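# Wind the cable around a held reel's hub

## Task

Using one gripper that holds the reel, pin the cable close to one of its ends beneath one of that gripper's fingers, then wrap the cable tightly around the reel's hub for more than one full turn. Over almost all of that turn the cable must lie within roughly its own thickness of the hub, and any cable running back the opposite way between the flanges is subtracted from the turn. Call done only while that gripper keeps the reel steady and lifted above the table, the other arm's moving parts are clear of both reel and cable, and the other arm is not pressing hard against the holding arm.

## Robot and tools

ROBOT AND FRAME. Two arms, left_arm and right_arm, each ending in a two-finger gripper. All reported poses use the scene frame. Its origin sits at table-top height midway between the nominal bases. +z points up, +x points out over the table, and left_arm is on the +y side. Arm names do not match image sides. Calibrated bases: left_arm at (+0.037, +0.351, 0) m and right_arm at (-0.047, -0.258, 0) m, both nearly unrotated. The fingers of a gripper point along its own +z and separate along its own y. end_effector_position is the point between the pads, about 1 cm short of the fingertips. Joint ranges in rad: waist -2.618 to 3.054, shoulder 0 to 3.142, elbow 0 to 3.142 (straight at 2.901), wrist pitch and wrist yaw -1.571 to 1.571, wrist roll -2.094 to 2.094.

ROW FORMAT, shared by execute_actions and move. A row is 14 numbers, each in [-1, 1]. The first seven belong to left_arm and the last seven to right_arm, always both, even if one arm stays still: dx, dy, dz, rx, ry, rz, opening. The six pose numbers are an offset, not a pose. They are measured from that arm's Hand target as it stood when the action or move began, along that Hand target's own axes. A value of 1.0 equals 0.6 m for dx, dy, dz and 180 degrees for rotation. rx, ry, rz form a single rotation vector. Sending 0 for all six re-asks for the current Hand target, and because offsets restart from each new Hand target, repeating a nonzero offset moves the hand further. opening is absolute: +1 is fully open (0.094 m), -1 closed. A 0 in the opening slot is a real command, so to keep a gripper as it is, resend its present opening.

execute_actions(actions, cameras). actions is a list of actions; each action is a table of up to 15 rows, one per 1/30 s control step. A table shorter than 15 rows keeps its final row for the remaining steps. Every row in one action counts from that action's starting Hand target, not from the row above. Images come back only for an empty actions list or when cameras names them ("all", a list of names, or [] for none).

move(target, speed, blend, opening_speed, grip_force, blocking, cameras). target is one row or a list of up to 15 rows; every row is an offset from the Hand targets at the start of the move, not from the previous row. Paths are straight lines and run together, at least 0.5 s, cut off at 10 s. speed is the top path speed in m/s, 0.002 to 2.9, default 0.25 (turning limited to twice that in rad/s); one value or one per target. blend, in m, rounds corners at intermediate targets; 0 stops at each. opening_speed is the rate of the commanded opening per second on the -1 to +1 scale, at least 0.2. grip_force is the force cap per pad in newtons, 10 to 50, one value or one per arm; it persists, and lower caps close more slowly. blocking=false returns after about 0.5 s while motion continues. Paths do not avoid obstacles or the other arm. Faster moves lag and stray more and hit harder. The result adds a move: line giving the ending (done, off_target, moving, held, fault) and limits (paced means the sent pose was clipped; held means steps were withheld).

wait(seconds, cameras): 0 to 10 s while arms hold their last command; a running move keeps going. stop(cameras): brakes a running move, which needs some room. zoom_image(camera, region): camera is cam_high, cam_low, cam_left_wrist or cam_right_wrist; region is [x0, y0, x1, y1] in pixels of that camera's newest image, origin at top-left, at most 504 by 504. finished_scene(scene): give the current scene number; it ends the scene irreversibly.

RESULTS. Each arm reports end_effector_position (m) and end_effector_quat_wxyz in the scene frame, its Hand target (last commanded pose after clipping; next offsets start here), Tool commands, grip_measured (the measured opening on the -1 to +1 scale; reads a little wide when empty and somewhat narrow when squeezing a part), Joint positions (the final number per arm is the opening in metres), and Joint torques (drive output including weight; entries 1 to 3 wrap at ±28 N m). Joint velocities may read within noise. execute_actions results also list positions at some control steps. Each step the commanded orientation is clipped to within 40 degrees of the measured one. Grippers often rest a few centimetres off target from friction or load; a new command, even all zeros, asks again, and a still-missing distance can be sent as an offset. MOTOR HOT appears near 75 °C; an OVER-TEMPERATURE FAULT folds that arm for the rest of the scene.

CAMERAS. cam_high, cam_low, cam_left_wrist and cam_right_wrist, each 896x504, with calibration given; wrist views may lag during motion.

AVOID. Knocking the reel or cable off the table, dropping parts, slamming or hard pushes, contact or pressing between the two arms (including one gripper closing on the other's fingers), and strain on the wrist-camera cables, which count as the arm. A blocked arm keeps pushing; command its target back beyond the gripper to relieve it. Do not hold poses that cannot be reached or keep arms stretched, as motors heat. Route paths around an arm's own base rather than near it. Close slowly on fragile items. Loose objects may occasionally get nudged.

Each tool is called after "Emit:" in YAML: its name, and indented under it one key for each argument.

## Session

Emit:
execute_actions:
  actions: []

Scene clock: 0.00 s.
left_arm: end_effector_position=(+0.4432, +0.3691, +0.1077) grip_measured=+1.000 end_effector_quat_wxyz=(+0.608, -0.039, +0.793, -0.021) | right_arm: end_effector_position=(+0.3585, -0.2441, +0.1220) grip_measured=+1.000 end_effector_quat_wxyz=(+0.611, -0.005, +0.792, +0.004)
Joint positions: left_arm=[0.059 1.586 0.365 0.957 0.047 -0.071 0.094] | right_arm=[0.036 1.513 0.38 0.877 0.029 0.008 0.094]
Joint velocities: within noise
Joint torques (N m): no reading
Heat: left arm: 31 °C; right arm: 32 °C.
Hand target: left_arm +0.4473, +0.3694, +0.1203; +0.623, -0.037, +0.781, -0.021 | right_arm +0.3600, -0.2440, +0.1266; +0.615, -0.005, +0.788, +0.005
Tool commands: left_gripper/opening=+1.0 right_gripper/opening=+1.0

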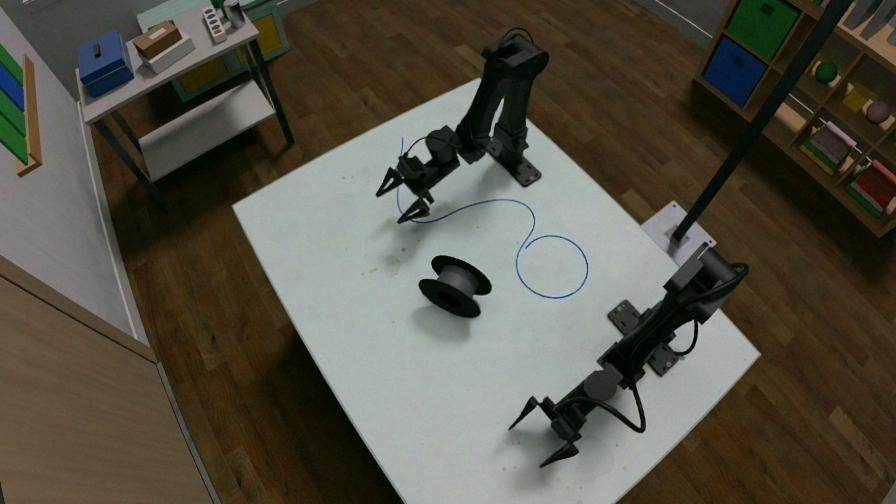

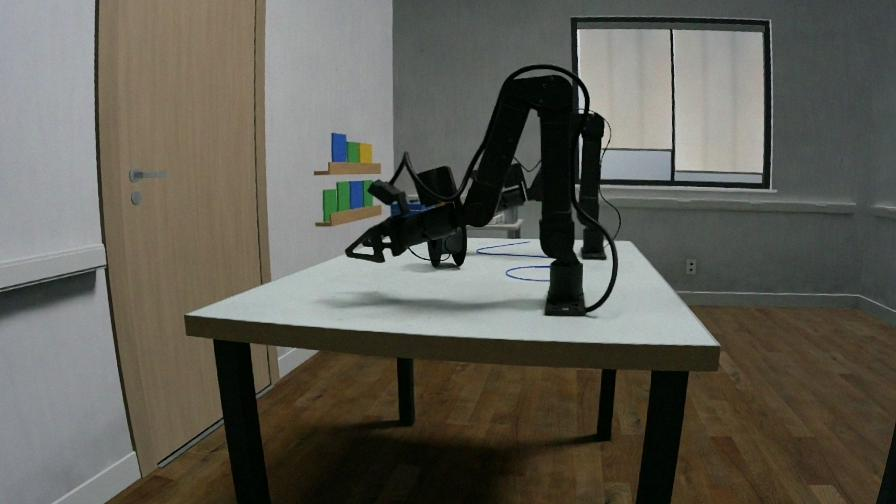

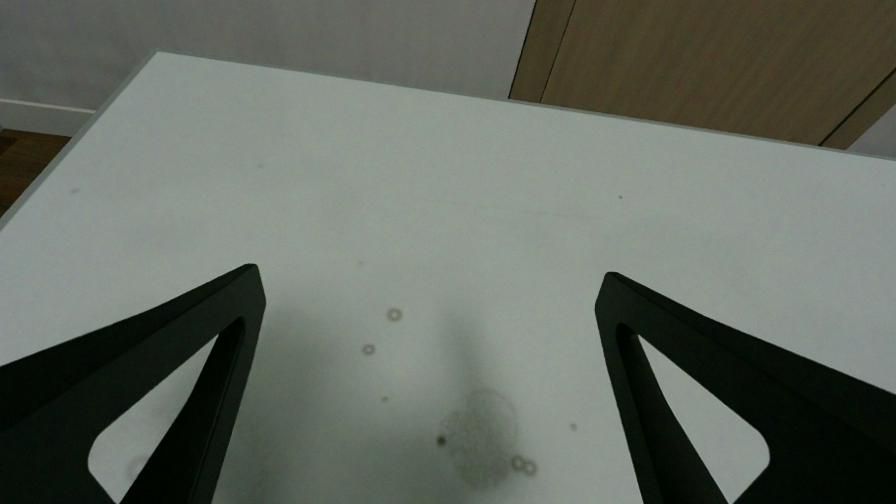

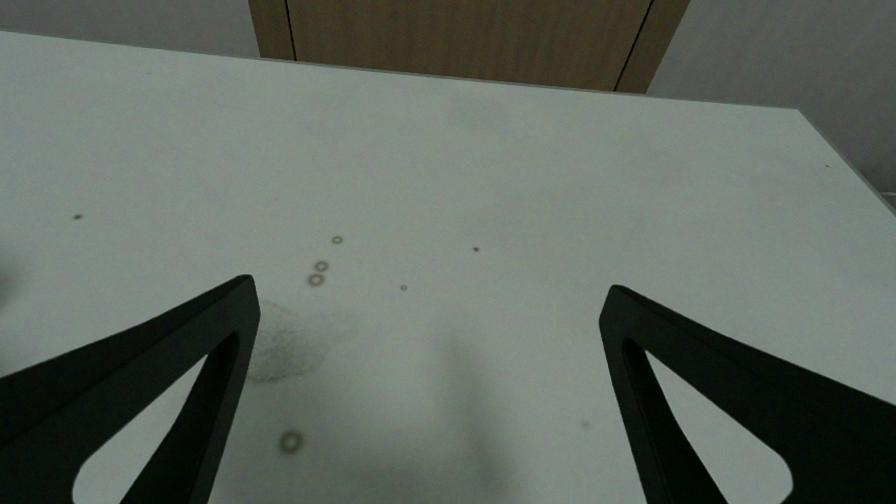

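Emit:
zoom_image:
  camera: "cam_high"
  region: [360, 120, 620, 340]

Emit:
zoom_image:
  camera: "cam_low"
  region: [340, 180, 620, 320]

Scaled by 1.938 from the camera's 896x504 image, which has a finer 1280x720 frame.

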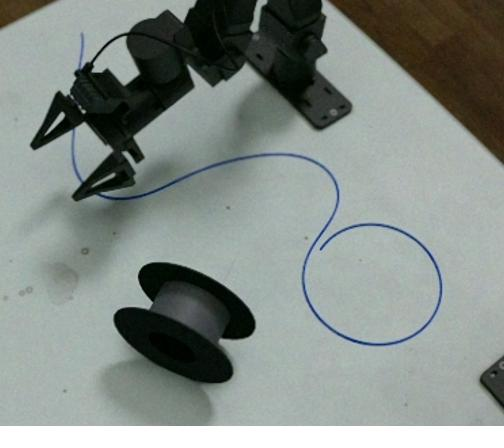

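Scaled by 1.800 from the camera's 896x504 image, which has a finer 1280x720 frame.

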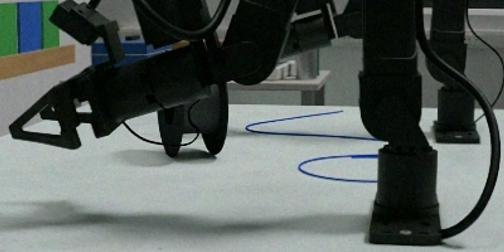

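Emit:
move:
  target: [0,0,0,0,0,0,1,-0.0439,0.2567,-0.325,-0.1778,0,-0.0446,1]
  cameras: ["all"]

Scene clock: 8.67 s.
left_arm: end_effector_position=(+0.4432, +0.3691, +0.1077) grip_measured=+1.000 end_effector_quat_wxyz=(+0.608, -0.039, +0.793, -0.021) | right_arm: end_effector_position=(+0.1754, -0.0936, +0.1849) grip_measured=+1.000 end_effector_quat_wxyz=(+0.581, -0.233, +0.760, +0.174)
Joint positions: left_arm=[0.059 1.586 0.365 0.957 0.047 -0.071 0.094] | right_arm=[0.699 0.457 0.281 -0.092 0.115 0.024 0.094]
Joint torques (N m): left_arm=[-0.08 -5.93 4.93 1.63 0 -0.01] | right_arm=[0.85 1.36 11.49 1.71 0.09 0.11]
Heat: left arm: 33 °C; right arm: 33 °C.
Hand target: left_arm +0.4473, +0.3694, +0.1203; +0.623, -0.037, +0.781, -0.021 | right_arm +0.1752, -0.0927, +0.1996; +0.589, -0.228, +0.754, +0.179
Off the commanded pose: left_arm 0.013 m, 2 deg | right_arm 0.015 m, 1 deg.
move: off_target (left_arm, right_arm)
camera_calibration:
cam_right_wrist: T_world_to_cam=[[0.552371, -0.830338, 0.0736544, -0.187173], [-0.602479, -0.458727, -0.653137, 0.204126], [0.576112, 0.316399, -0.753649, 0.18634], [0, 0, 0, 1]] pos_world=[0.119018, -0.120736, 0.287543]

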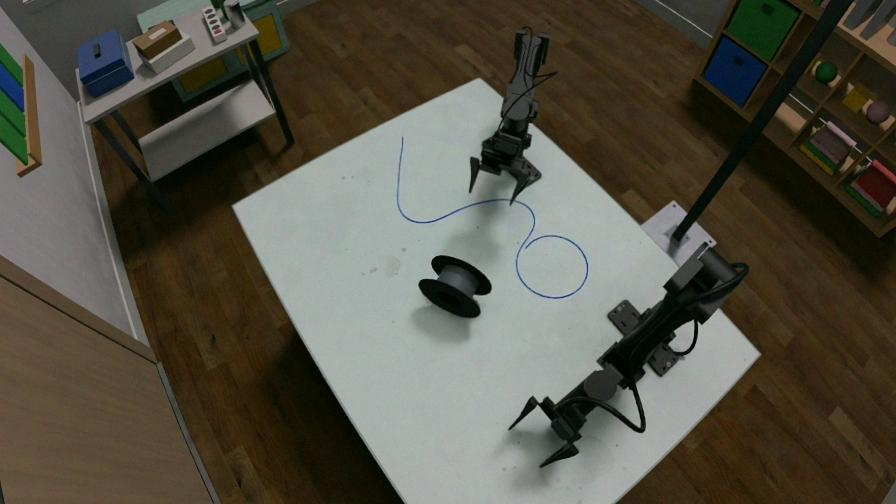

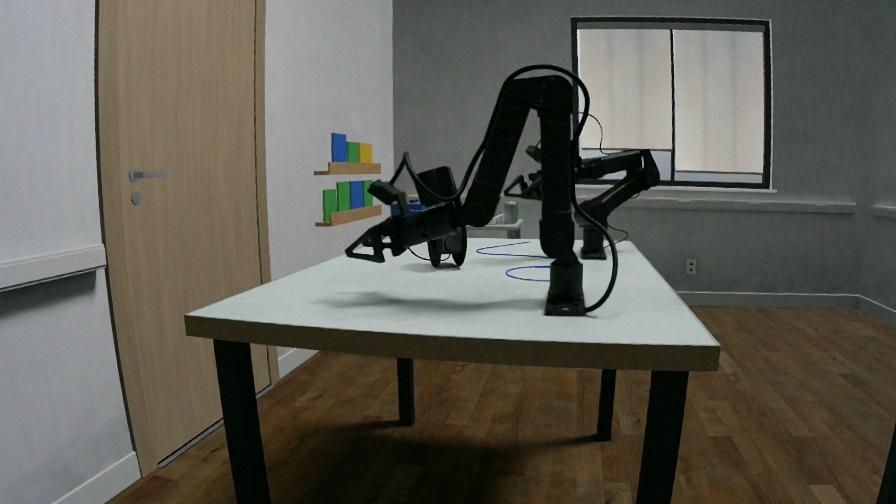

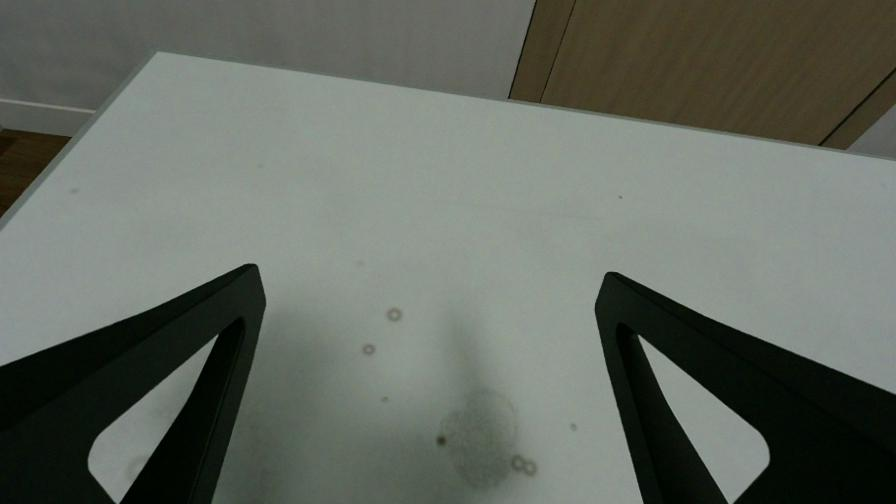

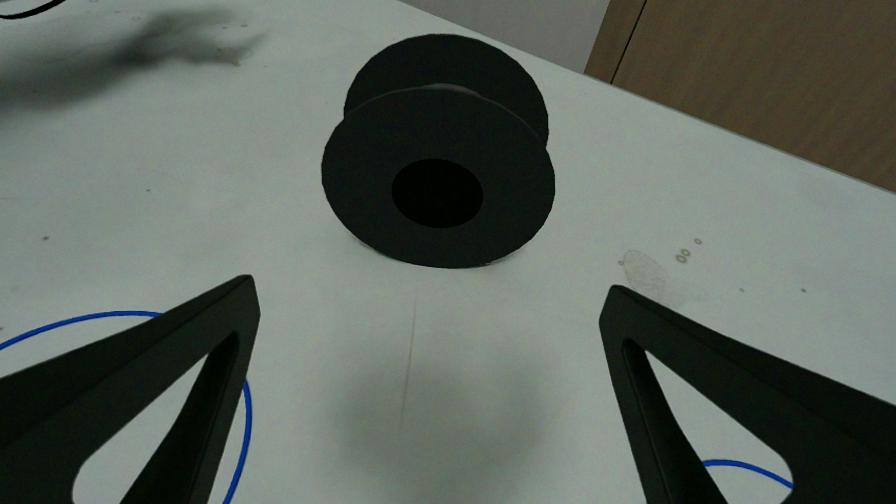

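Emit:
move:
  target: [-0.0388,-0.5125,-0.6192,0.3064,0.3247,0.3544,1,0.018,-0.269,-0.073,0,0,0,1]
  speed: 0.35
  cameras: ["all"]

Scene clock: 38.07 s.
left_arm: end_effector_position=(+0.1024, +0.0647, +0.2400) grip_measured=+1.000 end_effector_quat_wxyz=(+0.078, +0.624, +0.775, -0.056) | right_arm: end_effector_position=(+0.2265, -0.2510, +0.1890) grip_measured=+1.000 end_effector_quat_wxyz=(+0.584, -0.221, +0.760, +0.179)
Joint positions: left_arm=[-1.36 1.556 1.738 -1.56 -0.01 0 0.094] | right_arm=[-0.626 0.872 0.453 -0.205 -1.122 -0.562 0.094]
Joint torques (N m): left_arm=[-0.44 -5.48 7.21 0.43 0.08 -0.03] | right_arm=[-0.55 0.02 10.61 1.22 -0.52 -0.08]
Heat: left arm: 35 °C; right arm: 37 °C.
Hand target: left_arm +0.1003, +0.0598, +0.2502; +0.068, +0.626, +0.775, -0.055 | right_arm +0.2273, -0.2518, +0.1997; +0.589, -0.229, +0.754, +0.179
Off the commanded pose: left_arm 0.011 m, 1 deg | right_arm 0.011 m, 1 deg.
joint sent to its limit (left arm) — joint 4 (wrist pitch), lower limit. The joint targets are off in orientation, not in position.
move: off_target (left_arm, right_arm)
camera_calibration:
cam_left_wrist: T_world_to_cam=[[-0.967971, -0.248245, 0.0375053, 0.104905], [-0.208821, 0.879009, 0.428646, -0.124319], [-0.139377, 0.407085, -0.902694, 0.314552], [0, 0, 0, 1]] pos_world=[0.119426, 0.00726965, 0.333299]
cam_right_wrist: T_world_to_cam=[[0.541559, -0.839015, 0.0526115, -0.342185], [-0.610217, -0.435381, -0.661875, 0.174685], [0.578229, 0.32634, -0.747765, 0.210784], [0, 0, 0, 1]] pos_world=[0.170028, -0.279831, 0.29124]

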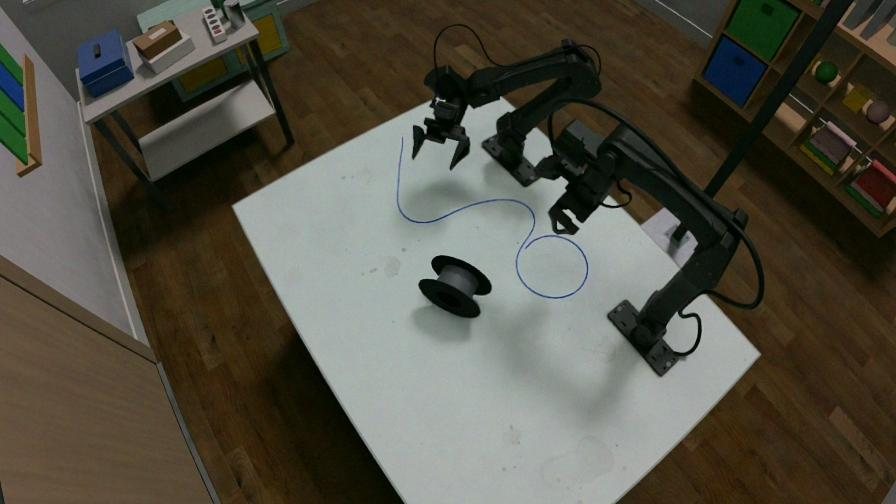

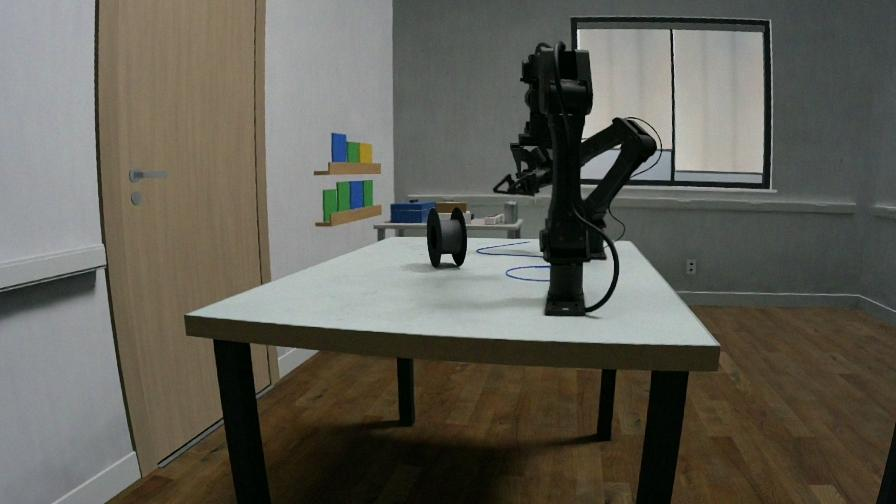

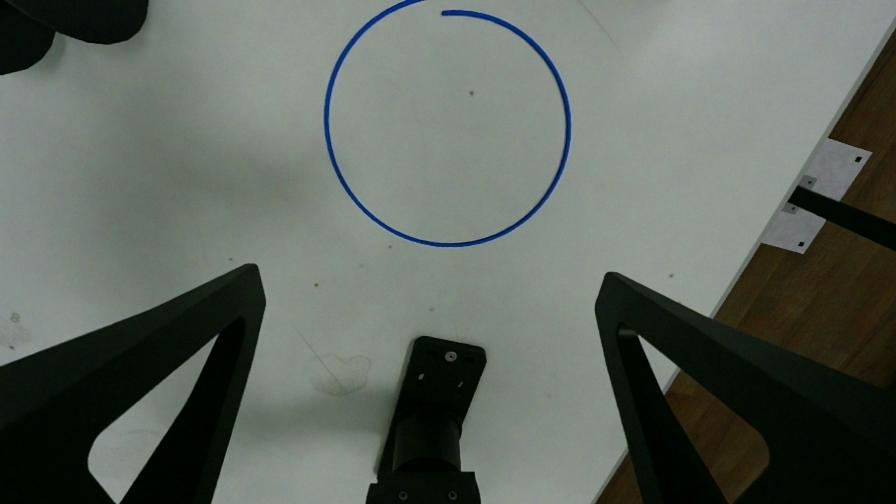

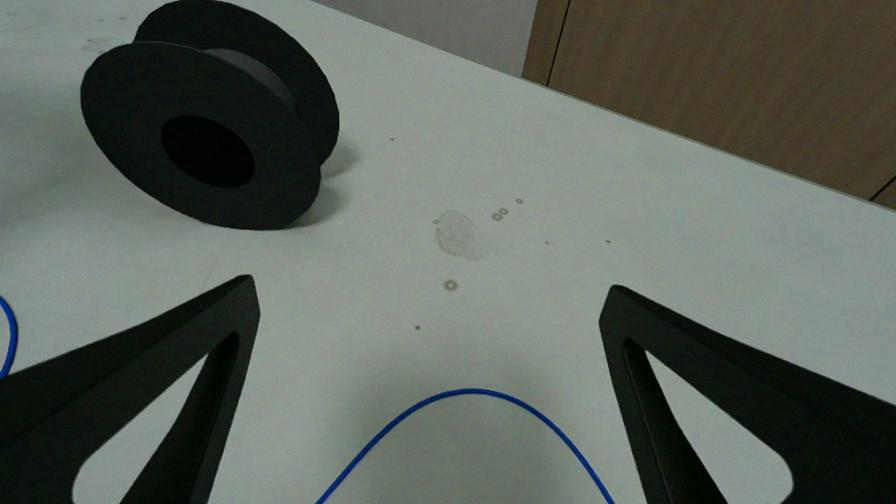

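Emit:
zoom_image:
  camera: "cam_low"
  region: [400, 190, 500, 280]

Emit:
zoom_image:
  camera: "cam_left_wrist"
  region: [300, 0, 600, 260]

Emit:
zoom_image:
  camera: "cam_right_wrist"
  region: [60, 0, 360, 250]

Emit:
zoom_image:
  camera: "cam_high"
  region: [400, 230, 510, 340]

Scaled by 5.040 from the camera's 896x504 image, which has a finer 1280x720 frame.

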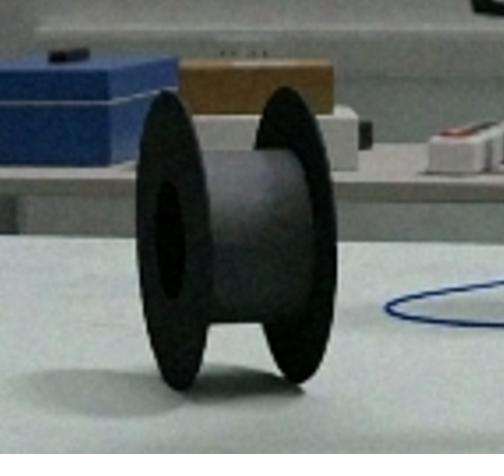

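Scaled by 1.680 from the camera's 896x504 image, which has a finer 1280x720 frame.

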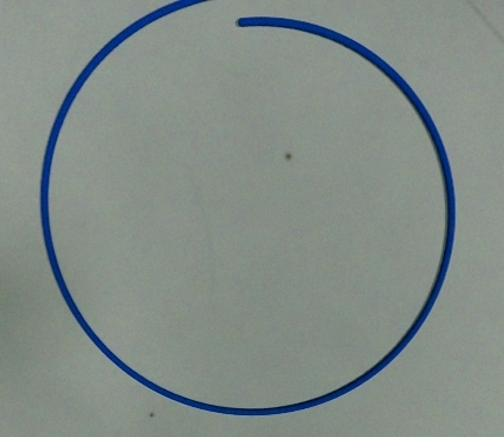

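Scaled by 1.680 from the camera's 896x504 image, which has a finer 1280x720 frame.

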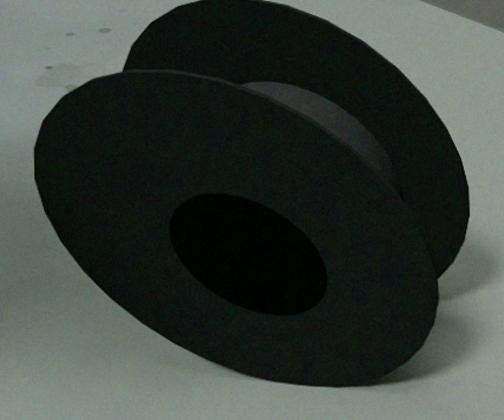

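Scaled by 4.582 from the camera's 896x504 image, which has a finer 1280x720 frame.

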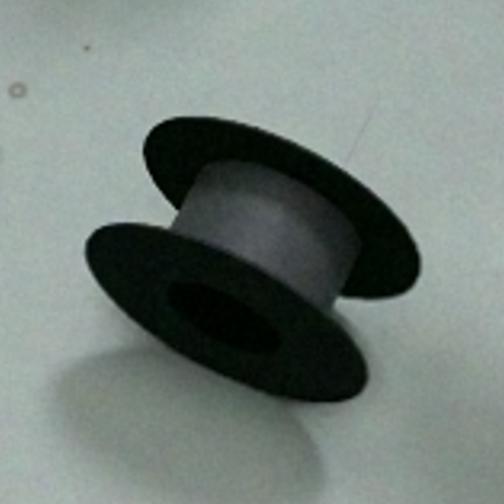

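Emit:
move:
  target: [-0.0677,-0.088,0.2662,0.0315,0.0135,0.6551,-0.5,0,0,0,0,0,0,1]
  speed: 0.5
  cameras: ["cam_high","cam_left_wrist"]

Scene clock: 51.73 s.
left_arm: end_effector_position=(+0.0648, -0.0182, +0.1030) grip_measured=-0.498 end_effector_quat_wxyz=(+0.045, +0.990, -0.133, +0.011) | right_arm: end_effector_position=(+0.2264, -0.2510, +0.1888) grip_measured=+1.000 end_effector_quat_wxyz=(+0.584, -0.221, +0.760, +0.179)
Joint positions: left_arm=[-1.503 1.863 1.547 -1.162 -0.003 1.908 0.024] | right_arm=[-0.626 0.872 0.453 -0.206 -1.122 -0.563 0.094]
Joint torques (N m): left_arm=[-0.46 -8.12 4.63 0.32 0.02 0.15] | right_arm=[-0.75 -0.02 10.69 1.23 -0.47 -0.09]
Heat: left arm: 33 °C; right arm: 36 °C.
Hand target: left_arm +0.0628, -0.0176, +0.1002; +0.043, +0.989, -0.139, +0.009 | right_arm +0.2273, -0.2519, +0.1997; +0.589, -0.228, +0.754, +0.179
Off the commanded pose: left_arm 0.004 m, 1 deg | right_arm 0.011 m, 1 deg.
move: off_target (right_arm)
camera_calibration:
cam_left_wrist: T_world_to_cam=[[0.220691, 0.974138, -0.048492, 0.00717152], [0.773651, -0.144562, 0.616901, -0.102318], [0.593936, -0.17366, -0.785546, 0.149156], [0, 0, 0, 1]] pos_world=[-0.0110137, 0.00412521, 0.180636]
Images, in order (width x height): cam_high 896x504, cam_left_wrist 896x504.

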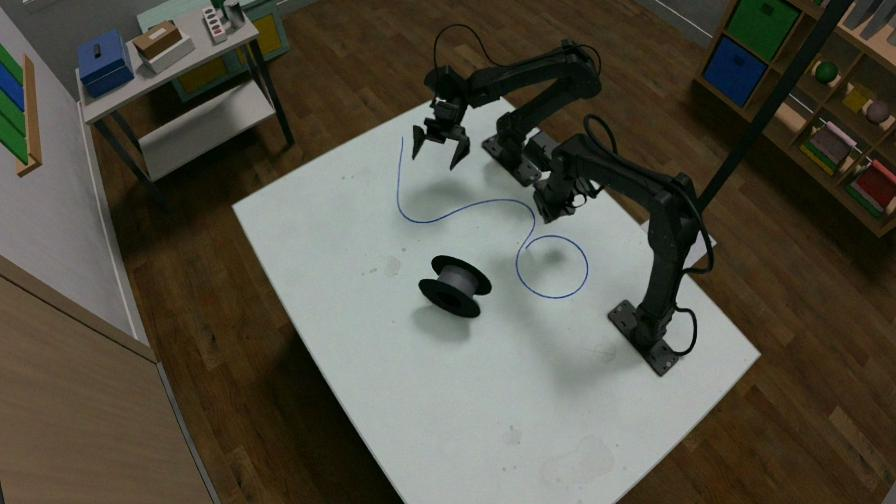

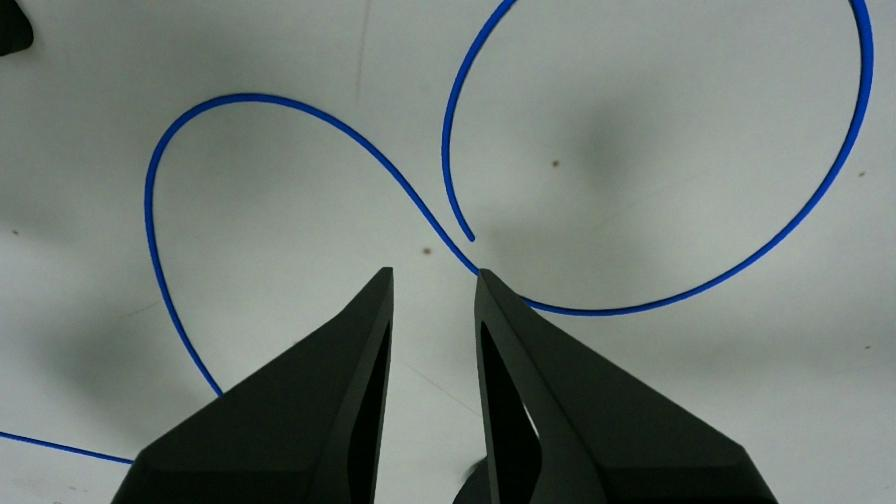

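Emit:
move:
  target: [-0.0058,-0.0005,0.117,0,0,0,-0.5,0,0,0,0,0,0,1]
  speed: 0.2
  cameras: ["cam_left_wrist"]

Scene clock: 55.00 s.
left_arm: end_effector_position=(+0.0636, -0.0206, +0.0293) grip_measured=-0.498 end_effector_quat_wxyz=(+0.039, +0.990, -0.135, +0.010) | right_arm: end_effector_position=(+0.2264, -0.2510, +0.1888) grip_measured=+1.000 end_effector_quat_wxyz=(+0.584, -0.221, +0.760, +0.179)
Joint positions: left_arm=[-1.507 1.942 1.355 -0.904 -0.003 1.908 0.024] | right_arm=[-0.626 0.872 0.453 -0.206 -1.122 -0.563 0.094]
Joint torques (N m): left_arm=[-0.95 -8.84 4.85 0.28 0.03 -0.03] | right_arm=[-0.61 -0.1 10.61 1.23 -0.5 -0.15]
Heat: left arm: 33 °C; right arm: 35 °C.
Hand target: left_arm +0.0600, -0.0224, +0.0300; +0.043, +0.989, -0.139, +0.009 | right_arm +0.2273, -0.2519, +0.1997; +0.589, -0.228, +0.754, +0.179
Off the commanded pose: left_arm 0.004 m, 1 deg | right_arm 0.011 m, 1 deg.
move: off_target (right_arm)
camera_calibration:
cam_left_wrist: T_world_to_cam=[[0.224762, 0.97374, -0.036224, 0.00554563], [0.773032, -0.155555, 0.614999, -0.0564834], [0.593215, -0.166231, -0.787695, 0.0917645], [0, 0, 0, 1]] pos_world=[-0.012019, 0.00106778, 0.107221]
Images, in order (width x height): cam_left_wrist 896x504.

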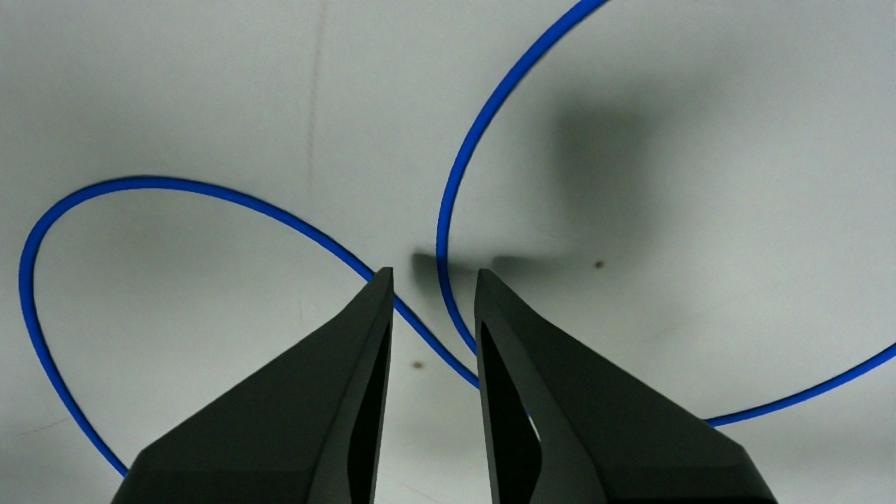

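Emit:
move:
  target: [0,0.004,0.0295,0,0,0,-0.62,0,0,0,0,0,0,1]
  speed: 0.08
  cameras: ["cam_left_wrist"]

Scene clock: 57.23 s.
left_arm: end_effector_position=(+0.0625, -0.0268, +0.0157) grip_measured=-0.618 end_effector_quat_wxyz=(+0.045, +0.989, -0.137, +0.011) | right_arm: end_effector_position=(+0.2264, -0.2510, +0.1888) grip_measured=+1.000 end_effector_quat_wxyz=(+0.584, -0.221, +0.760, +0.179)
Joint positions: left_arm=[-1.511 1.971 1.339 -0.846 -0.003 1.908 0.018] | right_arm=[-0.626 0.872 0.453 -0.206 -1.122 -0.563 0.094]
Joint torques (N m): left_arm=[-0.73 -8.49 4.48 0.37 0.02 -0.05] | right_arm=[-0.87 -0.02 10.74 1.2 -0.53 -0.09]
Heat: left arm: 32 °C; right arm: 35 °C.
Hand target: left_arm +0.0594, -0.0263, +0.0126; +0.043, +0.989, -0.139, +0.009 | right_arm +0.2273, -0.2519, +0.1997; +0.589, -0.228, +0.754, +0.179
Off the commanded pose: left_arm 0.004 m, 0 deg | right_arm 0.011 m, 1 deg.
move: off_target (right_arm)
camera_calibration:
cam_left_wrist: T_world_to_cam=[[0.228809, 0.97231, -0.0475411, 0.011137], [0.771969, -0.151478, 0.617348, -0.0479866], [0.593052, -0.177955, -0.785252, 0.0804609], [0, 0, 0, 1]] pos_world=[-0.0132216, -0.00377916, 0.093336]
Images, in order (width x height): cam_left_wrist 896x504.

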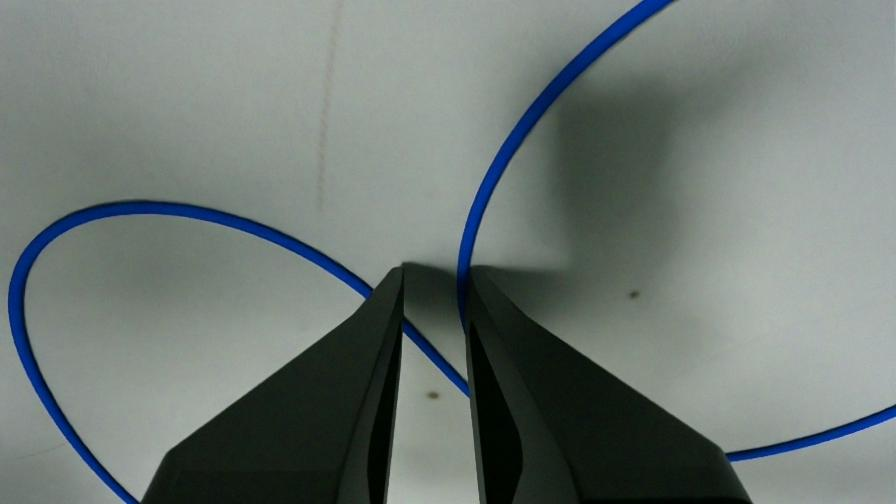

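Emit:
move:
  target:
    - [0,-0.008,0,0,0,0,-0.55,0,0,0,0,0,0,1]
    - [0,-0.008,0.006,0,0,0,-0.62,0,0,0,0,0,0,1]
  speed: 0.05
  cameras: ["cam_left_wrist"]

Scene clock: 59.63 s.
left_arm: end_effector_position=(+0.0624, -0.0231, +0.0118) grip_measured=-0.618 end_effector_quat_wxyz=(+0.041, +0.990, -0.137, +0.011) | right_arm: end_effector_position=(+0.2264, -0.2510, +0.1888) grip_measured=+1.000 end_effector_quat_wxyz=(+0.584, -0.221, +0.760, +0.179)
Joint positions: left_arm=[-1.511 1.971 1.323 -0.838 -0.004 1.908 0.018] | right_arm=[-0.626 0.872 0.453 -0.206 -1.122 -0.563 0.094]
Joint torques (N m): left_arm=[-0.34 -9.03 3.49 0.43 0.04 0] | right_arm=[-0.39 -0.05 10.66 1.2 -0.52 -0.13]
Heat: left arm: 32 °C; right arm: 35 °C.
Hand target: left_arm +0.0607, -0.0219, +0.0086; +0.043, +0.989, -0.139, +0.009 | right_arm +0.2273, -0.2519, +0.1997; +0.589, -0.228, +0.754, +0.179
Off the commanded pose: left_arm 0.004 m, 0 deg | right_arm 0.011 m, 1 deg.
move: off_target (right_arm)
camera_calibration:
cam_left_wrist: T_world_to_cam=[[0.228775, 0.972692, -0.0391332, 0.00727805], [0.771583, -0.15667, 0.616534, -0.045036], [0.593566, -0.171242, -0.786356, 0.0781769], [0, 0, 0, 1]] pos_world=[-0.0133192, -0.000747934, 0.0895258]
Images, in order (width x height): cam_left_wrist 896x504.

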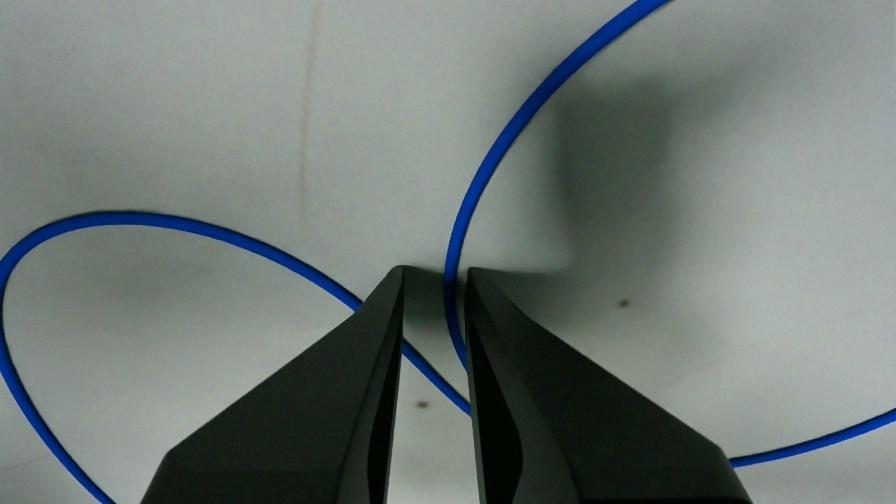

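Emit:
move:
  target: [0,0,0,0,0,0,-1,0,0,0,0,0,0,1]
  grip_force: [25,50]
  cameras: ["cam_left_wrist"]

Scene clock: 61.30 s.
left_arm: end_effector_position=(+0.0630, -0.0225, +0.0115) grip_measured=-0.942 end_effector_quat_wxyz=(+0.040, +0.990, -0.137, +0.012) | right_arm: end_effector_position=(+0.2264, -0.2510, +0.1888) grip_measured=+1.000 end_effector_quat_wxyz=(+0.584, -0.221, +0.760, +0.179)
Joint positions: left_arm=[-1.511 1.971 1.322 -0.839 -0.008 1.908 0.003] | right_arm=[-0.626 0.872 0.453 -0.206 -1.122 -0.563 0.094]
Joint torques (N m): left_arm=[-0.29 -8.99 3.55 0.43 0.06 0] | right_arm=[-0.76 0.08 10.59 1.22 -0.51 -0.11]
Heat: left arm: 32 °C; right arm: 35 °C.
Hand target: left_arm +0.0607, -0.0218, +0.0085; +0.042, +0.989, -0.139, +0.009 | right_arm +0.2273, -0.2519, +0.1997; +0.589, -0.228, +0.754, +0.179
Off the commanded pose: left_arm 0.004 m, 1 deg | right_arm 0.011 m, 1 deg.
grip_force (N): 25, 50
move: off_target (right_arm)
camera_calibration:
cam_left_wrist: T_world_to_cam=[[0.228631, 0.97282, -0.0367306, 0.00665035], [0.769594, -0.157505, 0.618803, -0.0452265], [0.596199, -0.169745, -0.784687, 0.0774781], [0, 0, 0, 1]] pos_world=[-0.0129068, -0.000441458, 0.0890266]
Images, in order (width x height): cam_left_wrist 896x504.

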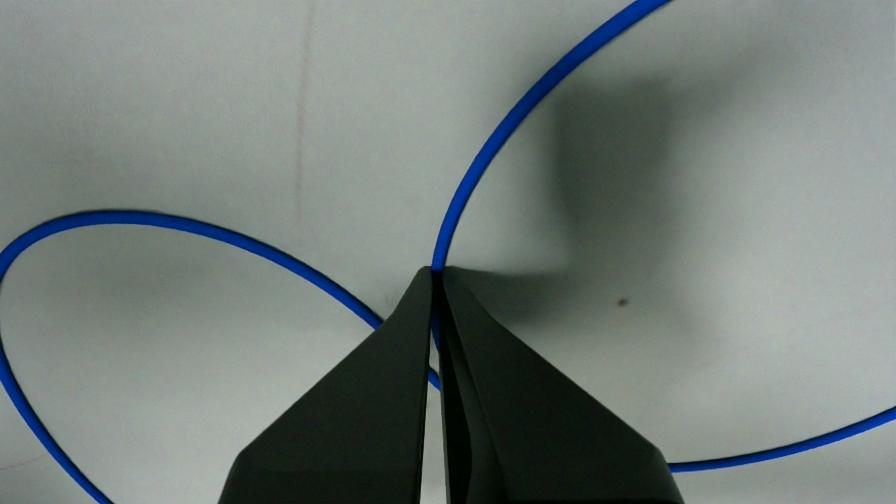

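Emit:
move:
  target: [0.01,0.0275,-0.3315,0,0,0,-1,0,0,0,0,0,0,1]
  speed: 0.2
  cameras: ["cam_high","cam_left_wrist"]

Scene clock: 65.37 s.
left_arm: end_effector_position=(+0.0631, -0.0240, +0.2027) grip_measured=-0.943 end_effector_quat_wxyz=(+0.060, +0.989, -0.137, +0.016) | right_arm: end_effector_position=(+0.2264, -0.2510, +0.1888) grip_measured=+1.000 end_effector_quat_wxyz=(+0.584, -0.221, +0.760, +0.179)
Joint positions: left_arm=[-1.511 1.908 2.006 -1.544 -0.008 1.908 0.003] | right_arm=[-0.626 0.872 0.453 -0.206 -1.122 -0.563 0.094]
Joint torques (N m): left_arm=[-0.29 -8.77 5.89 0.19 0.07 0.01] | right_arm=[-0.43 -0.21 10.73 1.22 -0.51 -0.09]
Heat: left arm: 32 °C; right arm: 35 °C.
Hand target: left_arm +0.0608, -0.0221, +0.2082; +0.042, +0.989, -0.139, +0.009 | right_arm +0.2273, -0.2519, +0.1997; +0.589, -0.228, +0.754, +0.179
Off the commanded pose: left_arm 0.006 m, 2 deg | right_arm 0.011 m, 1 deg.
joint sent to its limit (left arm) — joint 4 (wrist pitch), lower limit. The joint targets still meet the commanded pose.
grip_force (N): 25, 50
move: off_target (right_arm)
camera_calibration:
cam_left_wrist: T_world_to_cam=[[0.228752, 0.970445, -0.0768642, 0.0231804], [0.76793, -0.13136, 0.626919, -0.164734], [0.598294, -0.202435, -0.775283, 0.22447], [0, 0, 0, 1]] pos_world=[-0.013097, 0.00130573, 0.279084]
Images, in order (width x height): cam_high 896x504, cam_left_wrist 896x504.

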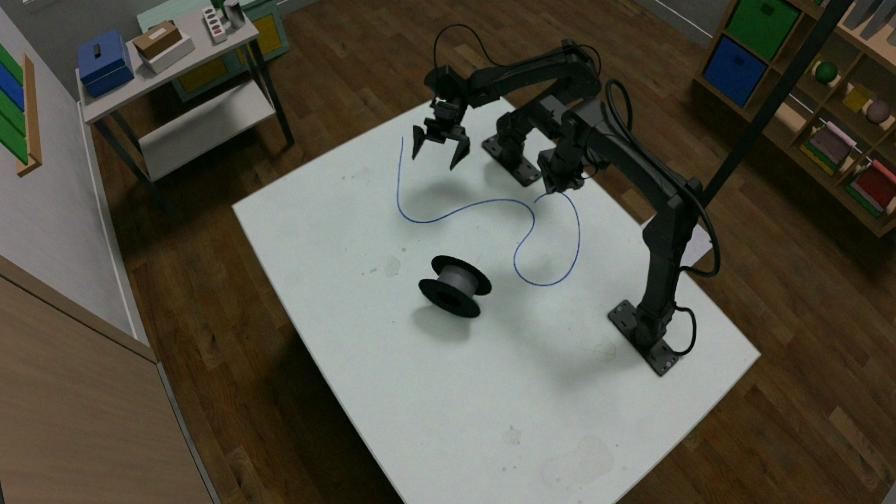

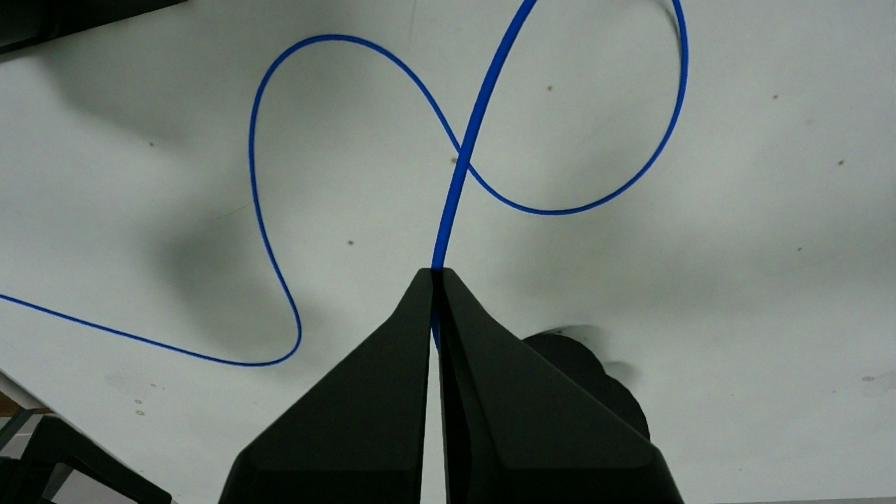

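Emit:
move:
  target: [0.2148,-0.0932,-0.0715,-0.0368,0.0008,-0.6209,-1,0,0,0,0,0,0,1]
  speed: 0.4
  cameras: ["cam_high","cam_left_wrist"]

Scene clock: 70.90 s.
left_arm: end_effector_position=(+0.1997, +0.0005, +0.2278) grip_measured=-0.943 end_effector_quat_wxyz=(+0.094, +0.669, +0.736, -0.037) | right_arm: end_effector_position=(+0.2264, -0.2510, +0.1888) grip_measured=+1.000 end_effector_quat_wxyz=(+0.584, -0.221, +0.760, +0.179)
Joint positions: left_arm=[-1.145 1.908 2.1 -1.56 -0.006 0.333 0.003] | right_arm=[-0.626 0.872 0.453 -0.206 -1.122 -0.563 0.094]
Joint torques (N m): left_arm=[0.28 -10.96 7.17 0.45 0.07 -0.06] | right_arm=[-0.62 0.27 10.66 1.2 -0.5 -0.12]
Heat: left arm: 31 °C; right arm: 35 °C.
Hand target: left_arm +0.1999, -0.0002, +0.2502; +0.080, +0.666, +0.740, -0.036 | right_arm +0.2273, -0.2519, +0.1997; +0.589, -0.228, +0.754, +0.179
Off the commanded pose: left_arm 0.022 m, 2 deg | right_arm 0.011 m, 1 deg.
joint sent to its limit (left arm) — joint 4 (wrist pitch), lower limit. The joint targets are off in orientation, not in position.
grip_force (N): 25, 50
move: off_target (left_arm, right_arm)
camera_calibration:
cam_left_wrist: T_world_to_cam=[[-0.99013, -0.138196, -0.0233233, 0.201883], [-0.134742, 0.892867, 0.42969, -0.0574221], [-0.0385568, 0.428592, -0.902675, 0.323004], [0, 0, 0, 1]] pos_world=[0.204608, -0.0592672, 0.32095]
Images, in order (width x height): cam_high 896x504, cam_left_wrist 896x504.

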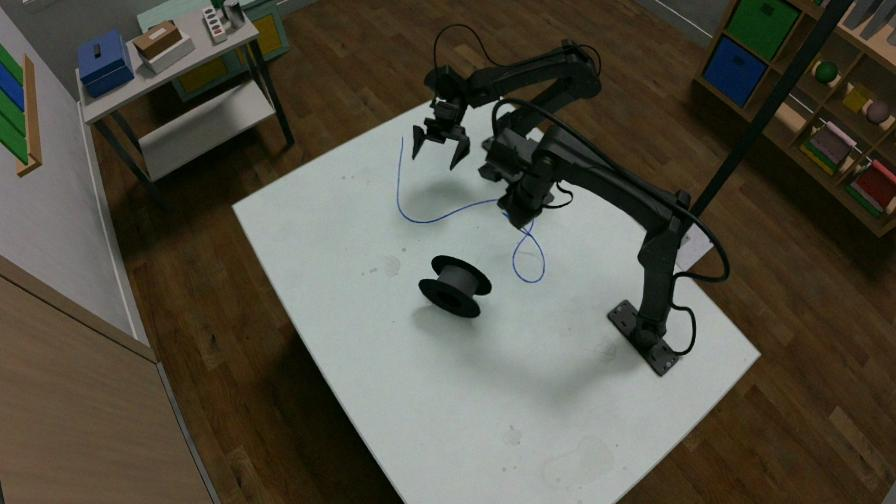

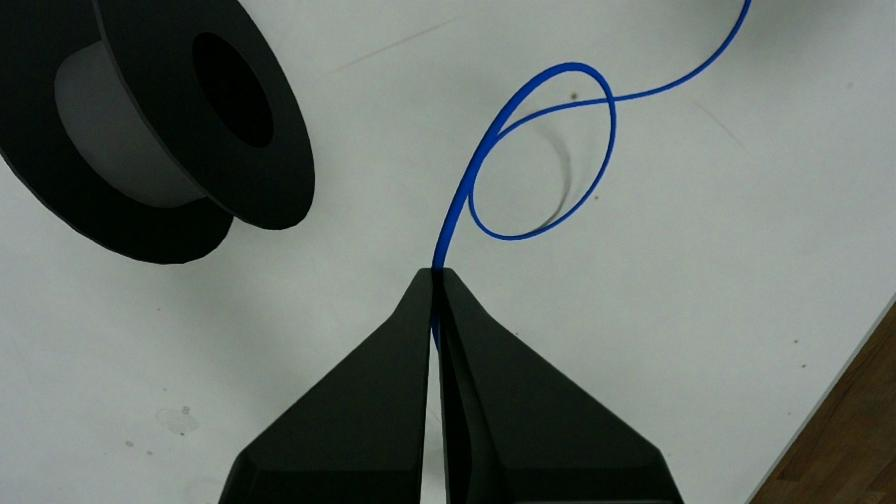

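Emit:
move:
  target: [-0.037,0.2458,0.0028,-0.02,-0.0107,-0.6202,-1,0,0,0,0,0,0,1]
  speed: 0.4
  cameras: ["all"]

Scene clock: 76.13 s.
left_arm: end_effector_position=(+0.3428, -0.0043, +0.2539) grip_measured=-0.943 end_effector_quat_wxyz=(+0.091, -0.232, +0.953, -0.174) | right_arm: end_effector_position=(+0.2264, -0.2510, +0.1888) grip_measured=+1.000 end_effector_quat_wxyz=(+0.584, -0.221, +0.760, +0.179)
Joint positions: left_arm=[-0.868 2.169 2.558 -1.565 -0.006 -1.342 0.003] | right_arm=[-0.626 0.872 0.453 -0.206 -1.122 -0.563 0.094]
Joint torques (N m): left_arm=[0.5 -9.48 6.78 0.76 -0.04 -0.07] | right_arm=[-0.61 -0.18 10.56 1.25 -0.49 -0.07]
Heat: left arm: 31 °C; right arm: 35 °C.
Hand target: left_arm +0.3485, -0.0061, +0.2601; +0.043, -0.241, +0.967, -0.076 | right_arm +0.2273, -0.2519, +0.1997; +0.589, -0.228, +0.754, +0.179
Off the commanded pose: left_arm 0.009 m, 13 deg | right_arm 0.011 m, 1 deg.
joint read past its limit (left arm) — joint 4 (wrist pitch), lower limit.
joint sent to its limit (left arm) — joint 4 (wrist pitch), lower limit. The joint targets are off in orientation, not in position.
grip_force (N): 25, 50
move: off_target (left_arm, right_arm)
camera_calibration:
cam_left_wrist: T_world_to_cam=[[0.438131, -0.798109, 0.413597, -0.260001], [-0.850578, -0.219244, 0.477963, 0.183254], [-0.290788, -0.561208, -0.774912, 0.403942], [0, 0, 0, 1]] pos_world=[0.387248, 0.0593632, 0.332967]
cam_right_wrist: T_world_to_cam=[[0.541508, -0.839045, 0.0526592, -0.342134], [-0.61052, -0.435537, -0.661493, 0.17439], [0.577957, 0.326054, -0.748101, 0.210755], [0, 0, 0, 1]] pos_world=[0.16993, -0.27983, 0.29104]

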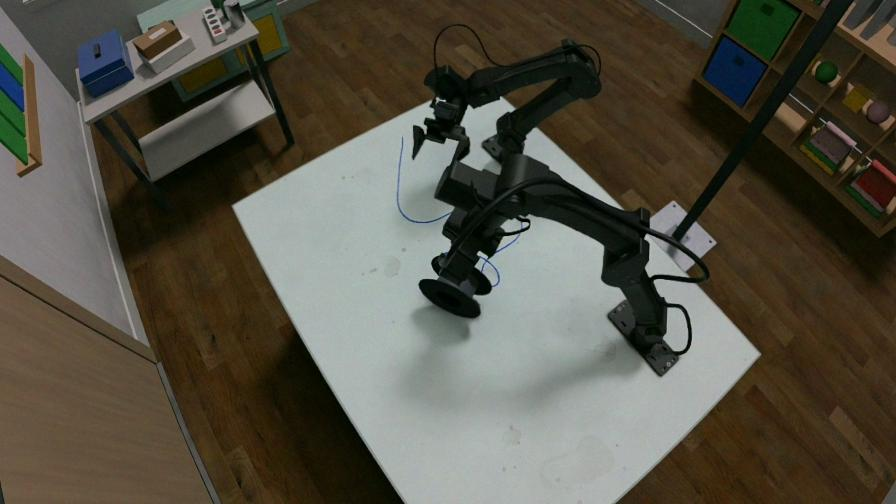

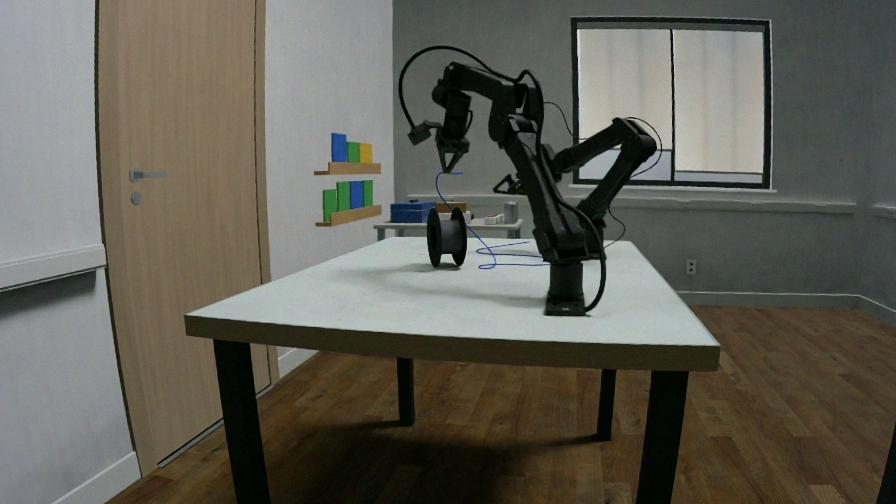

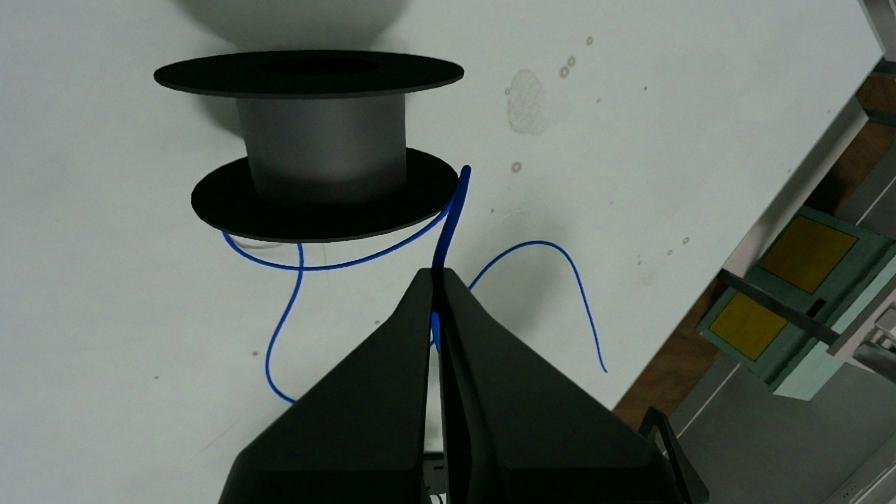

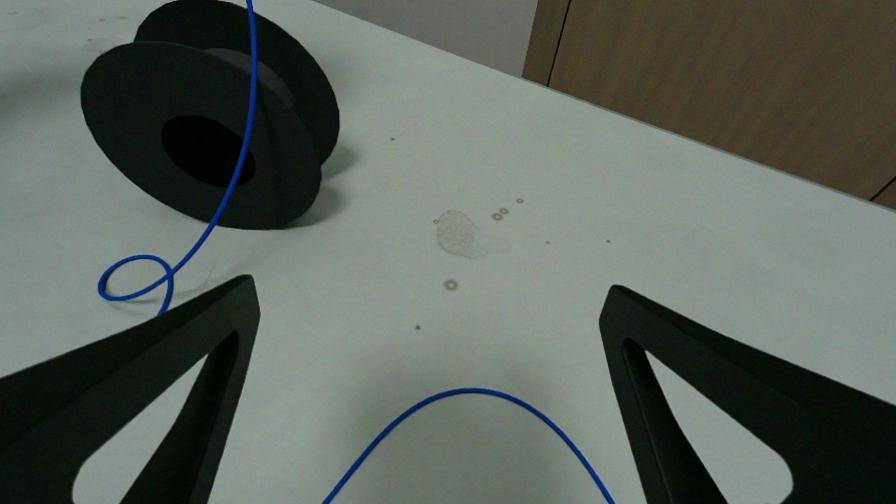

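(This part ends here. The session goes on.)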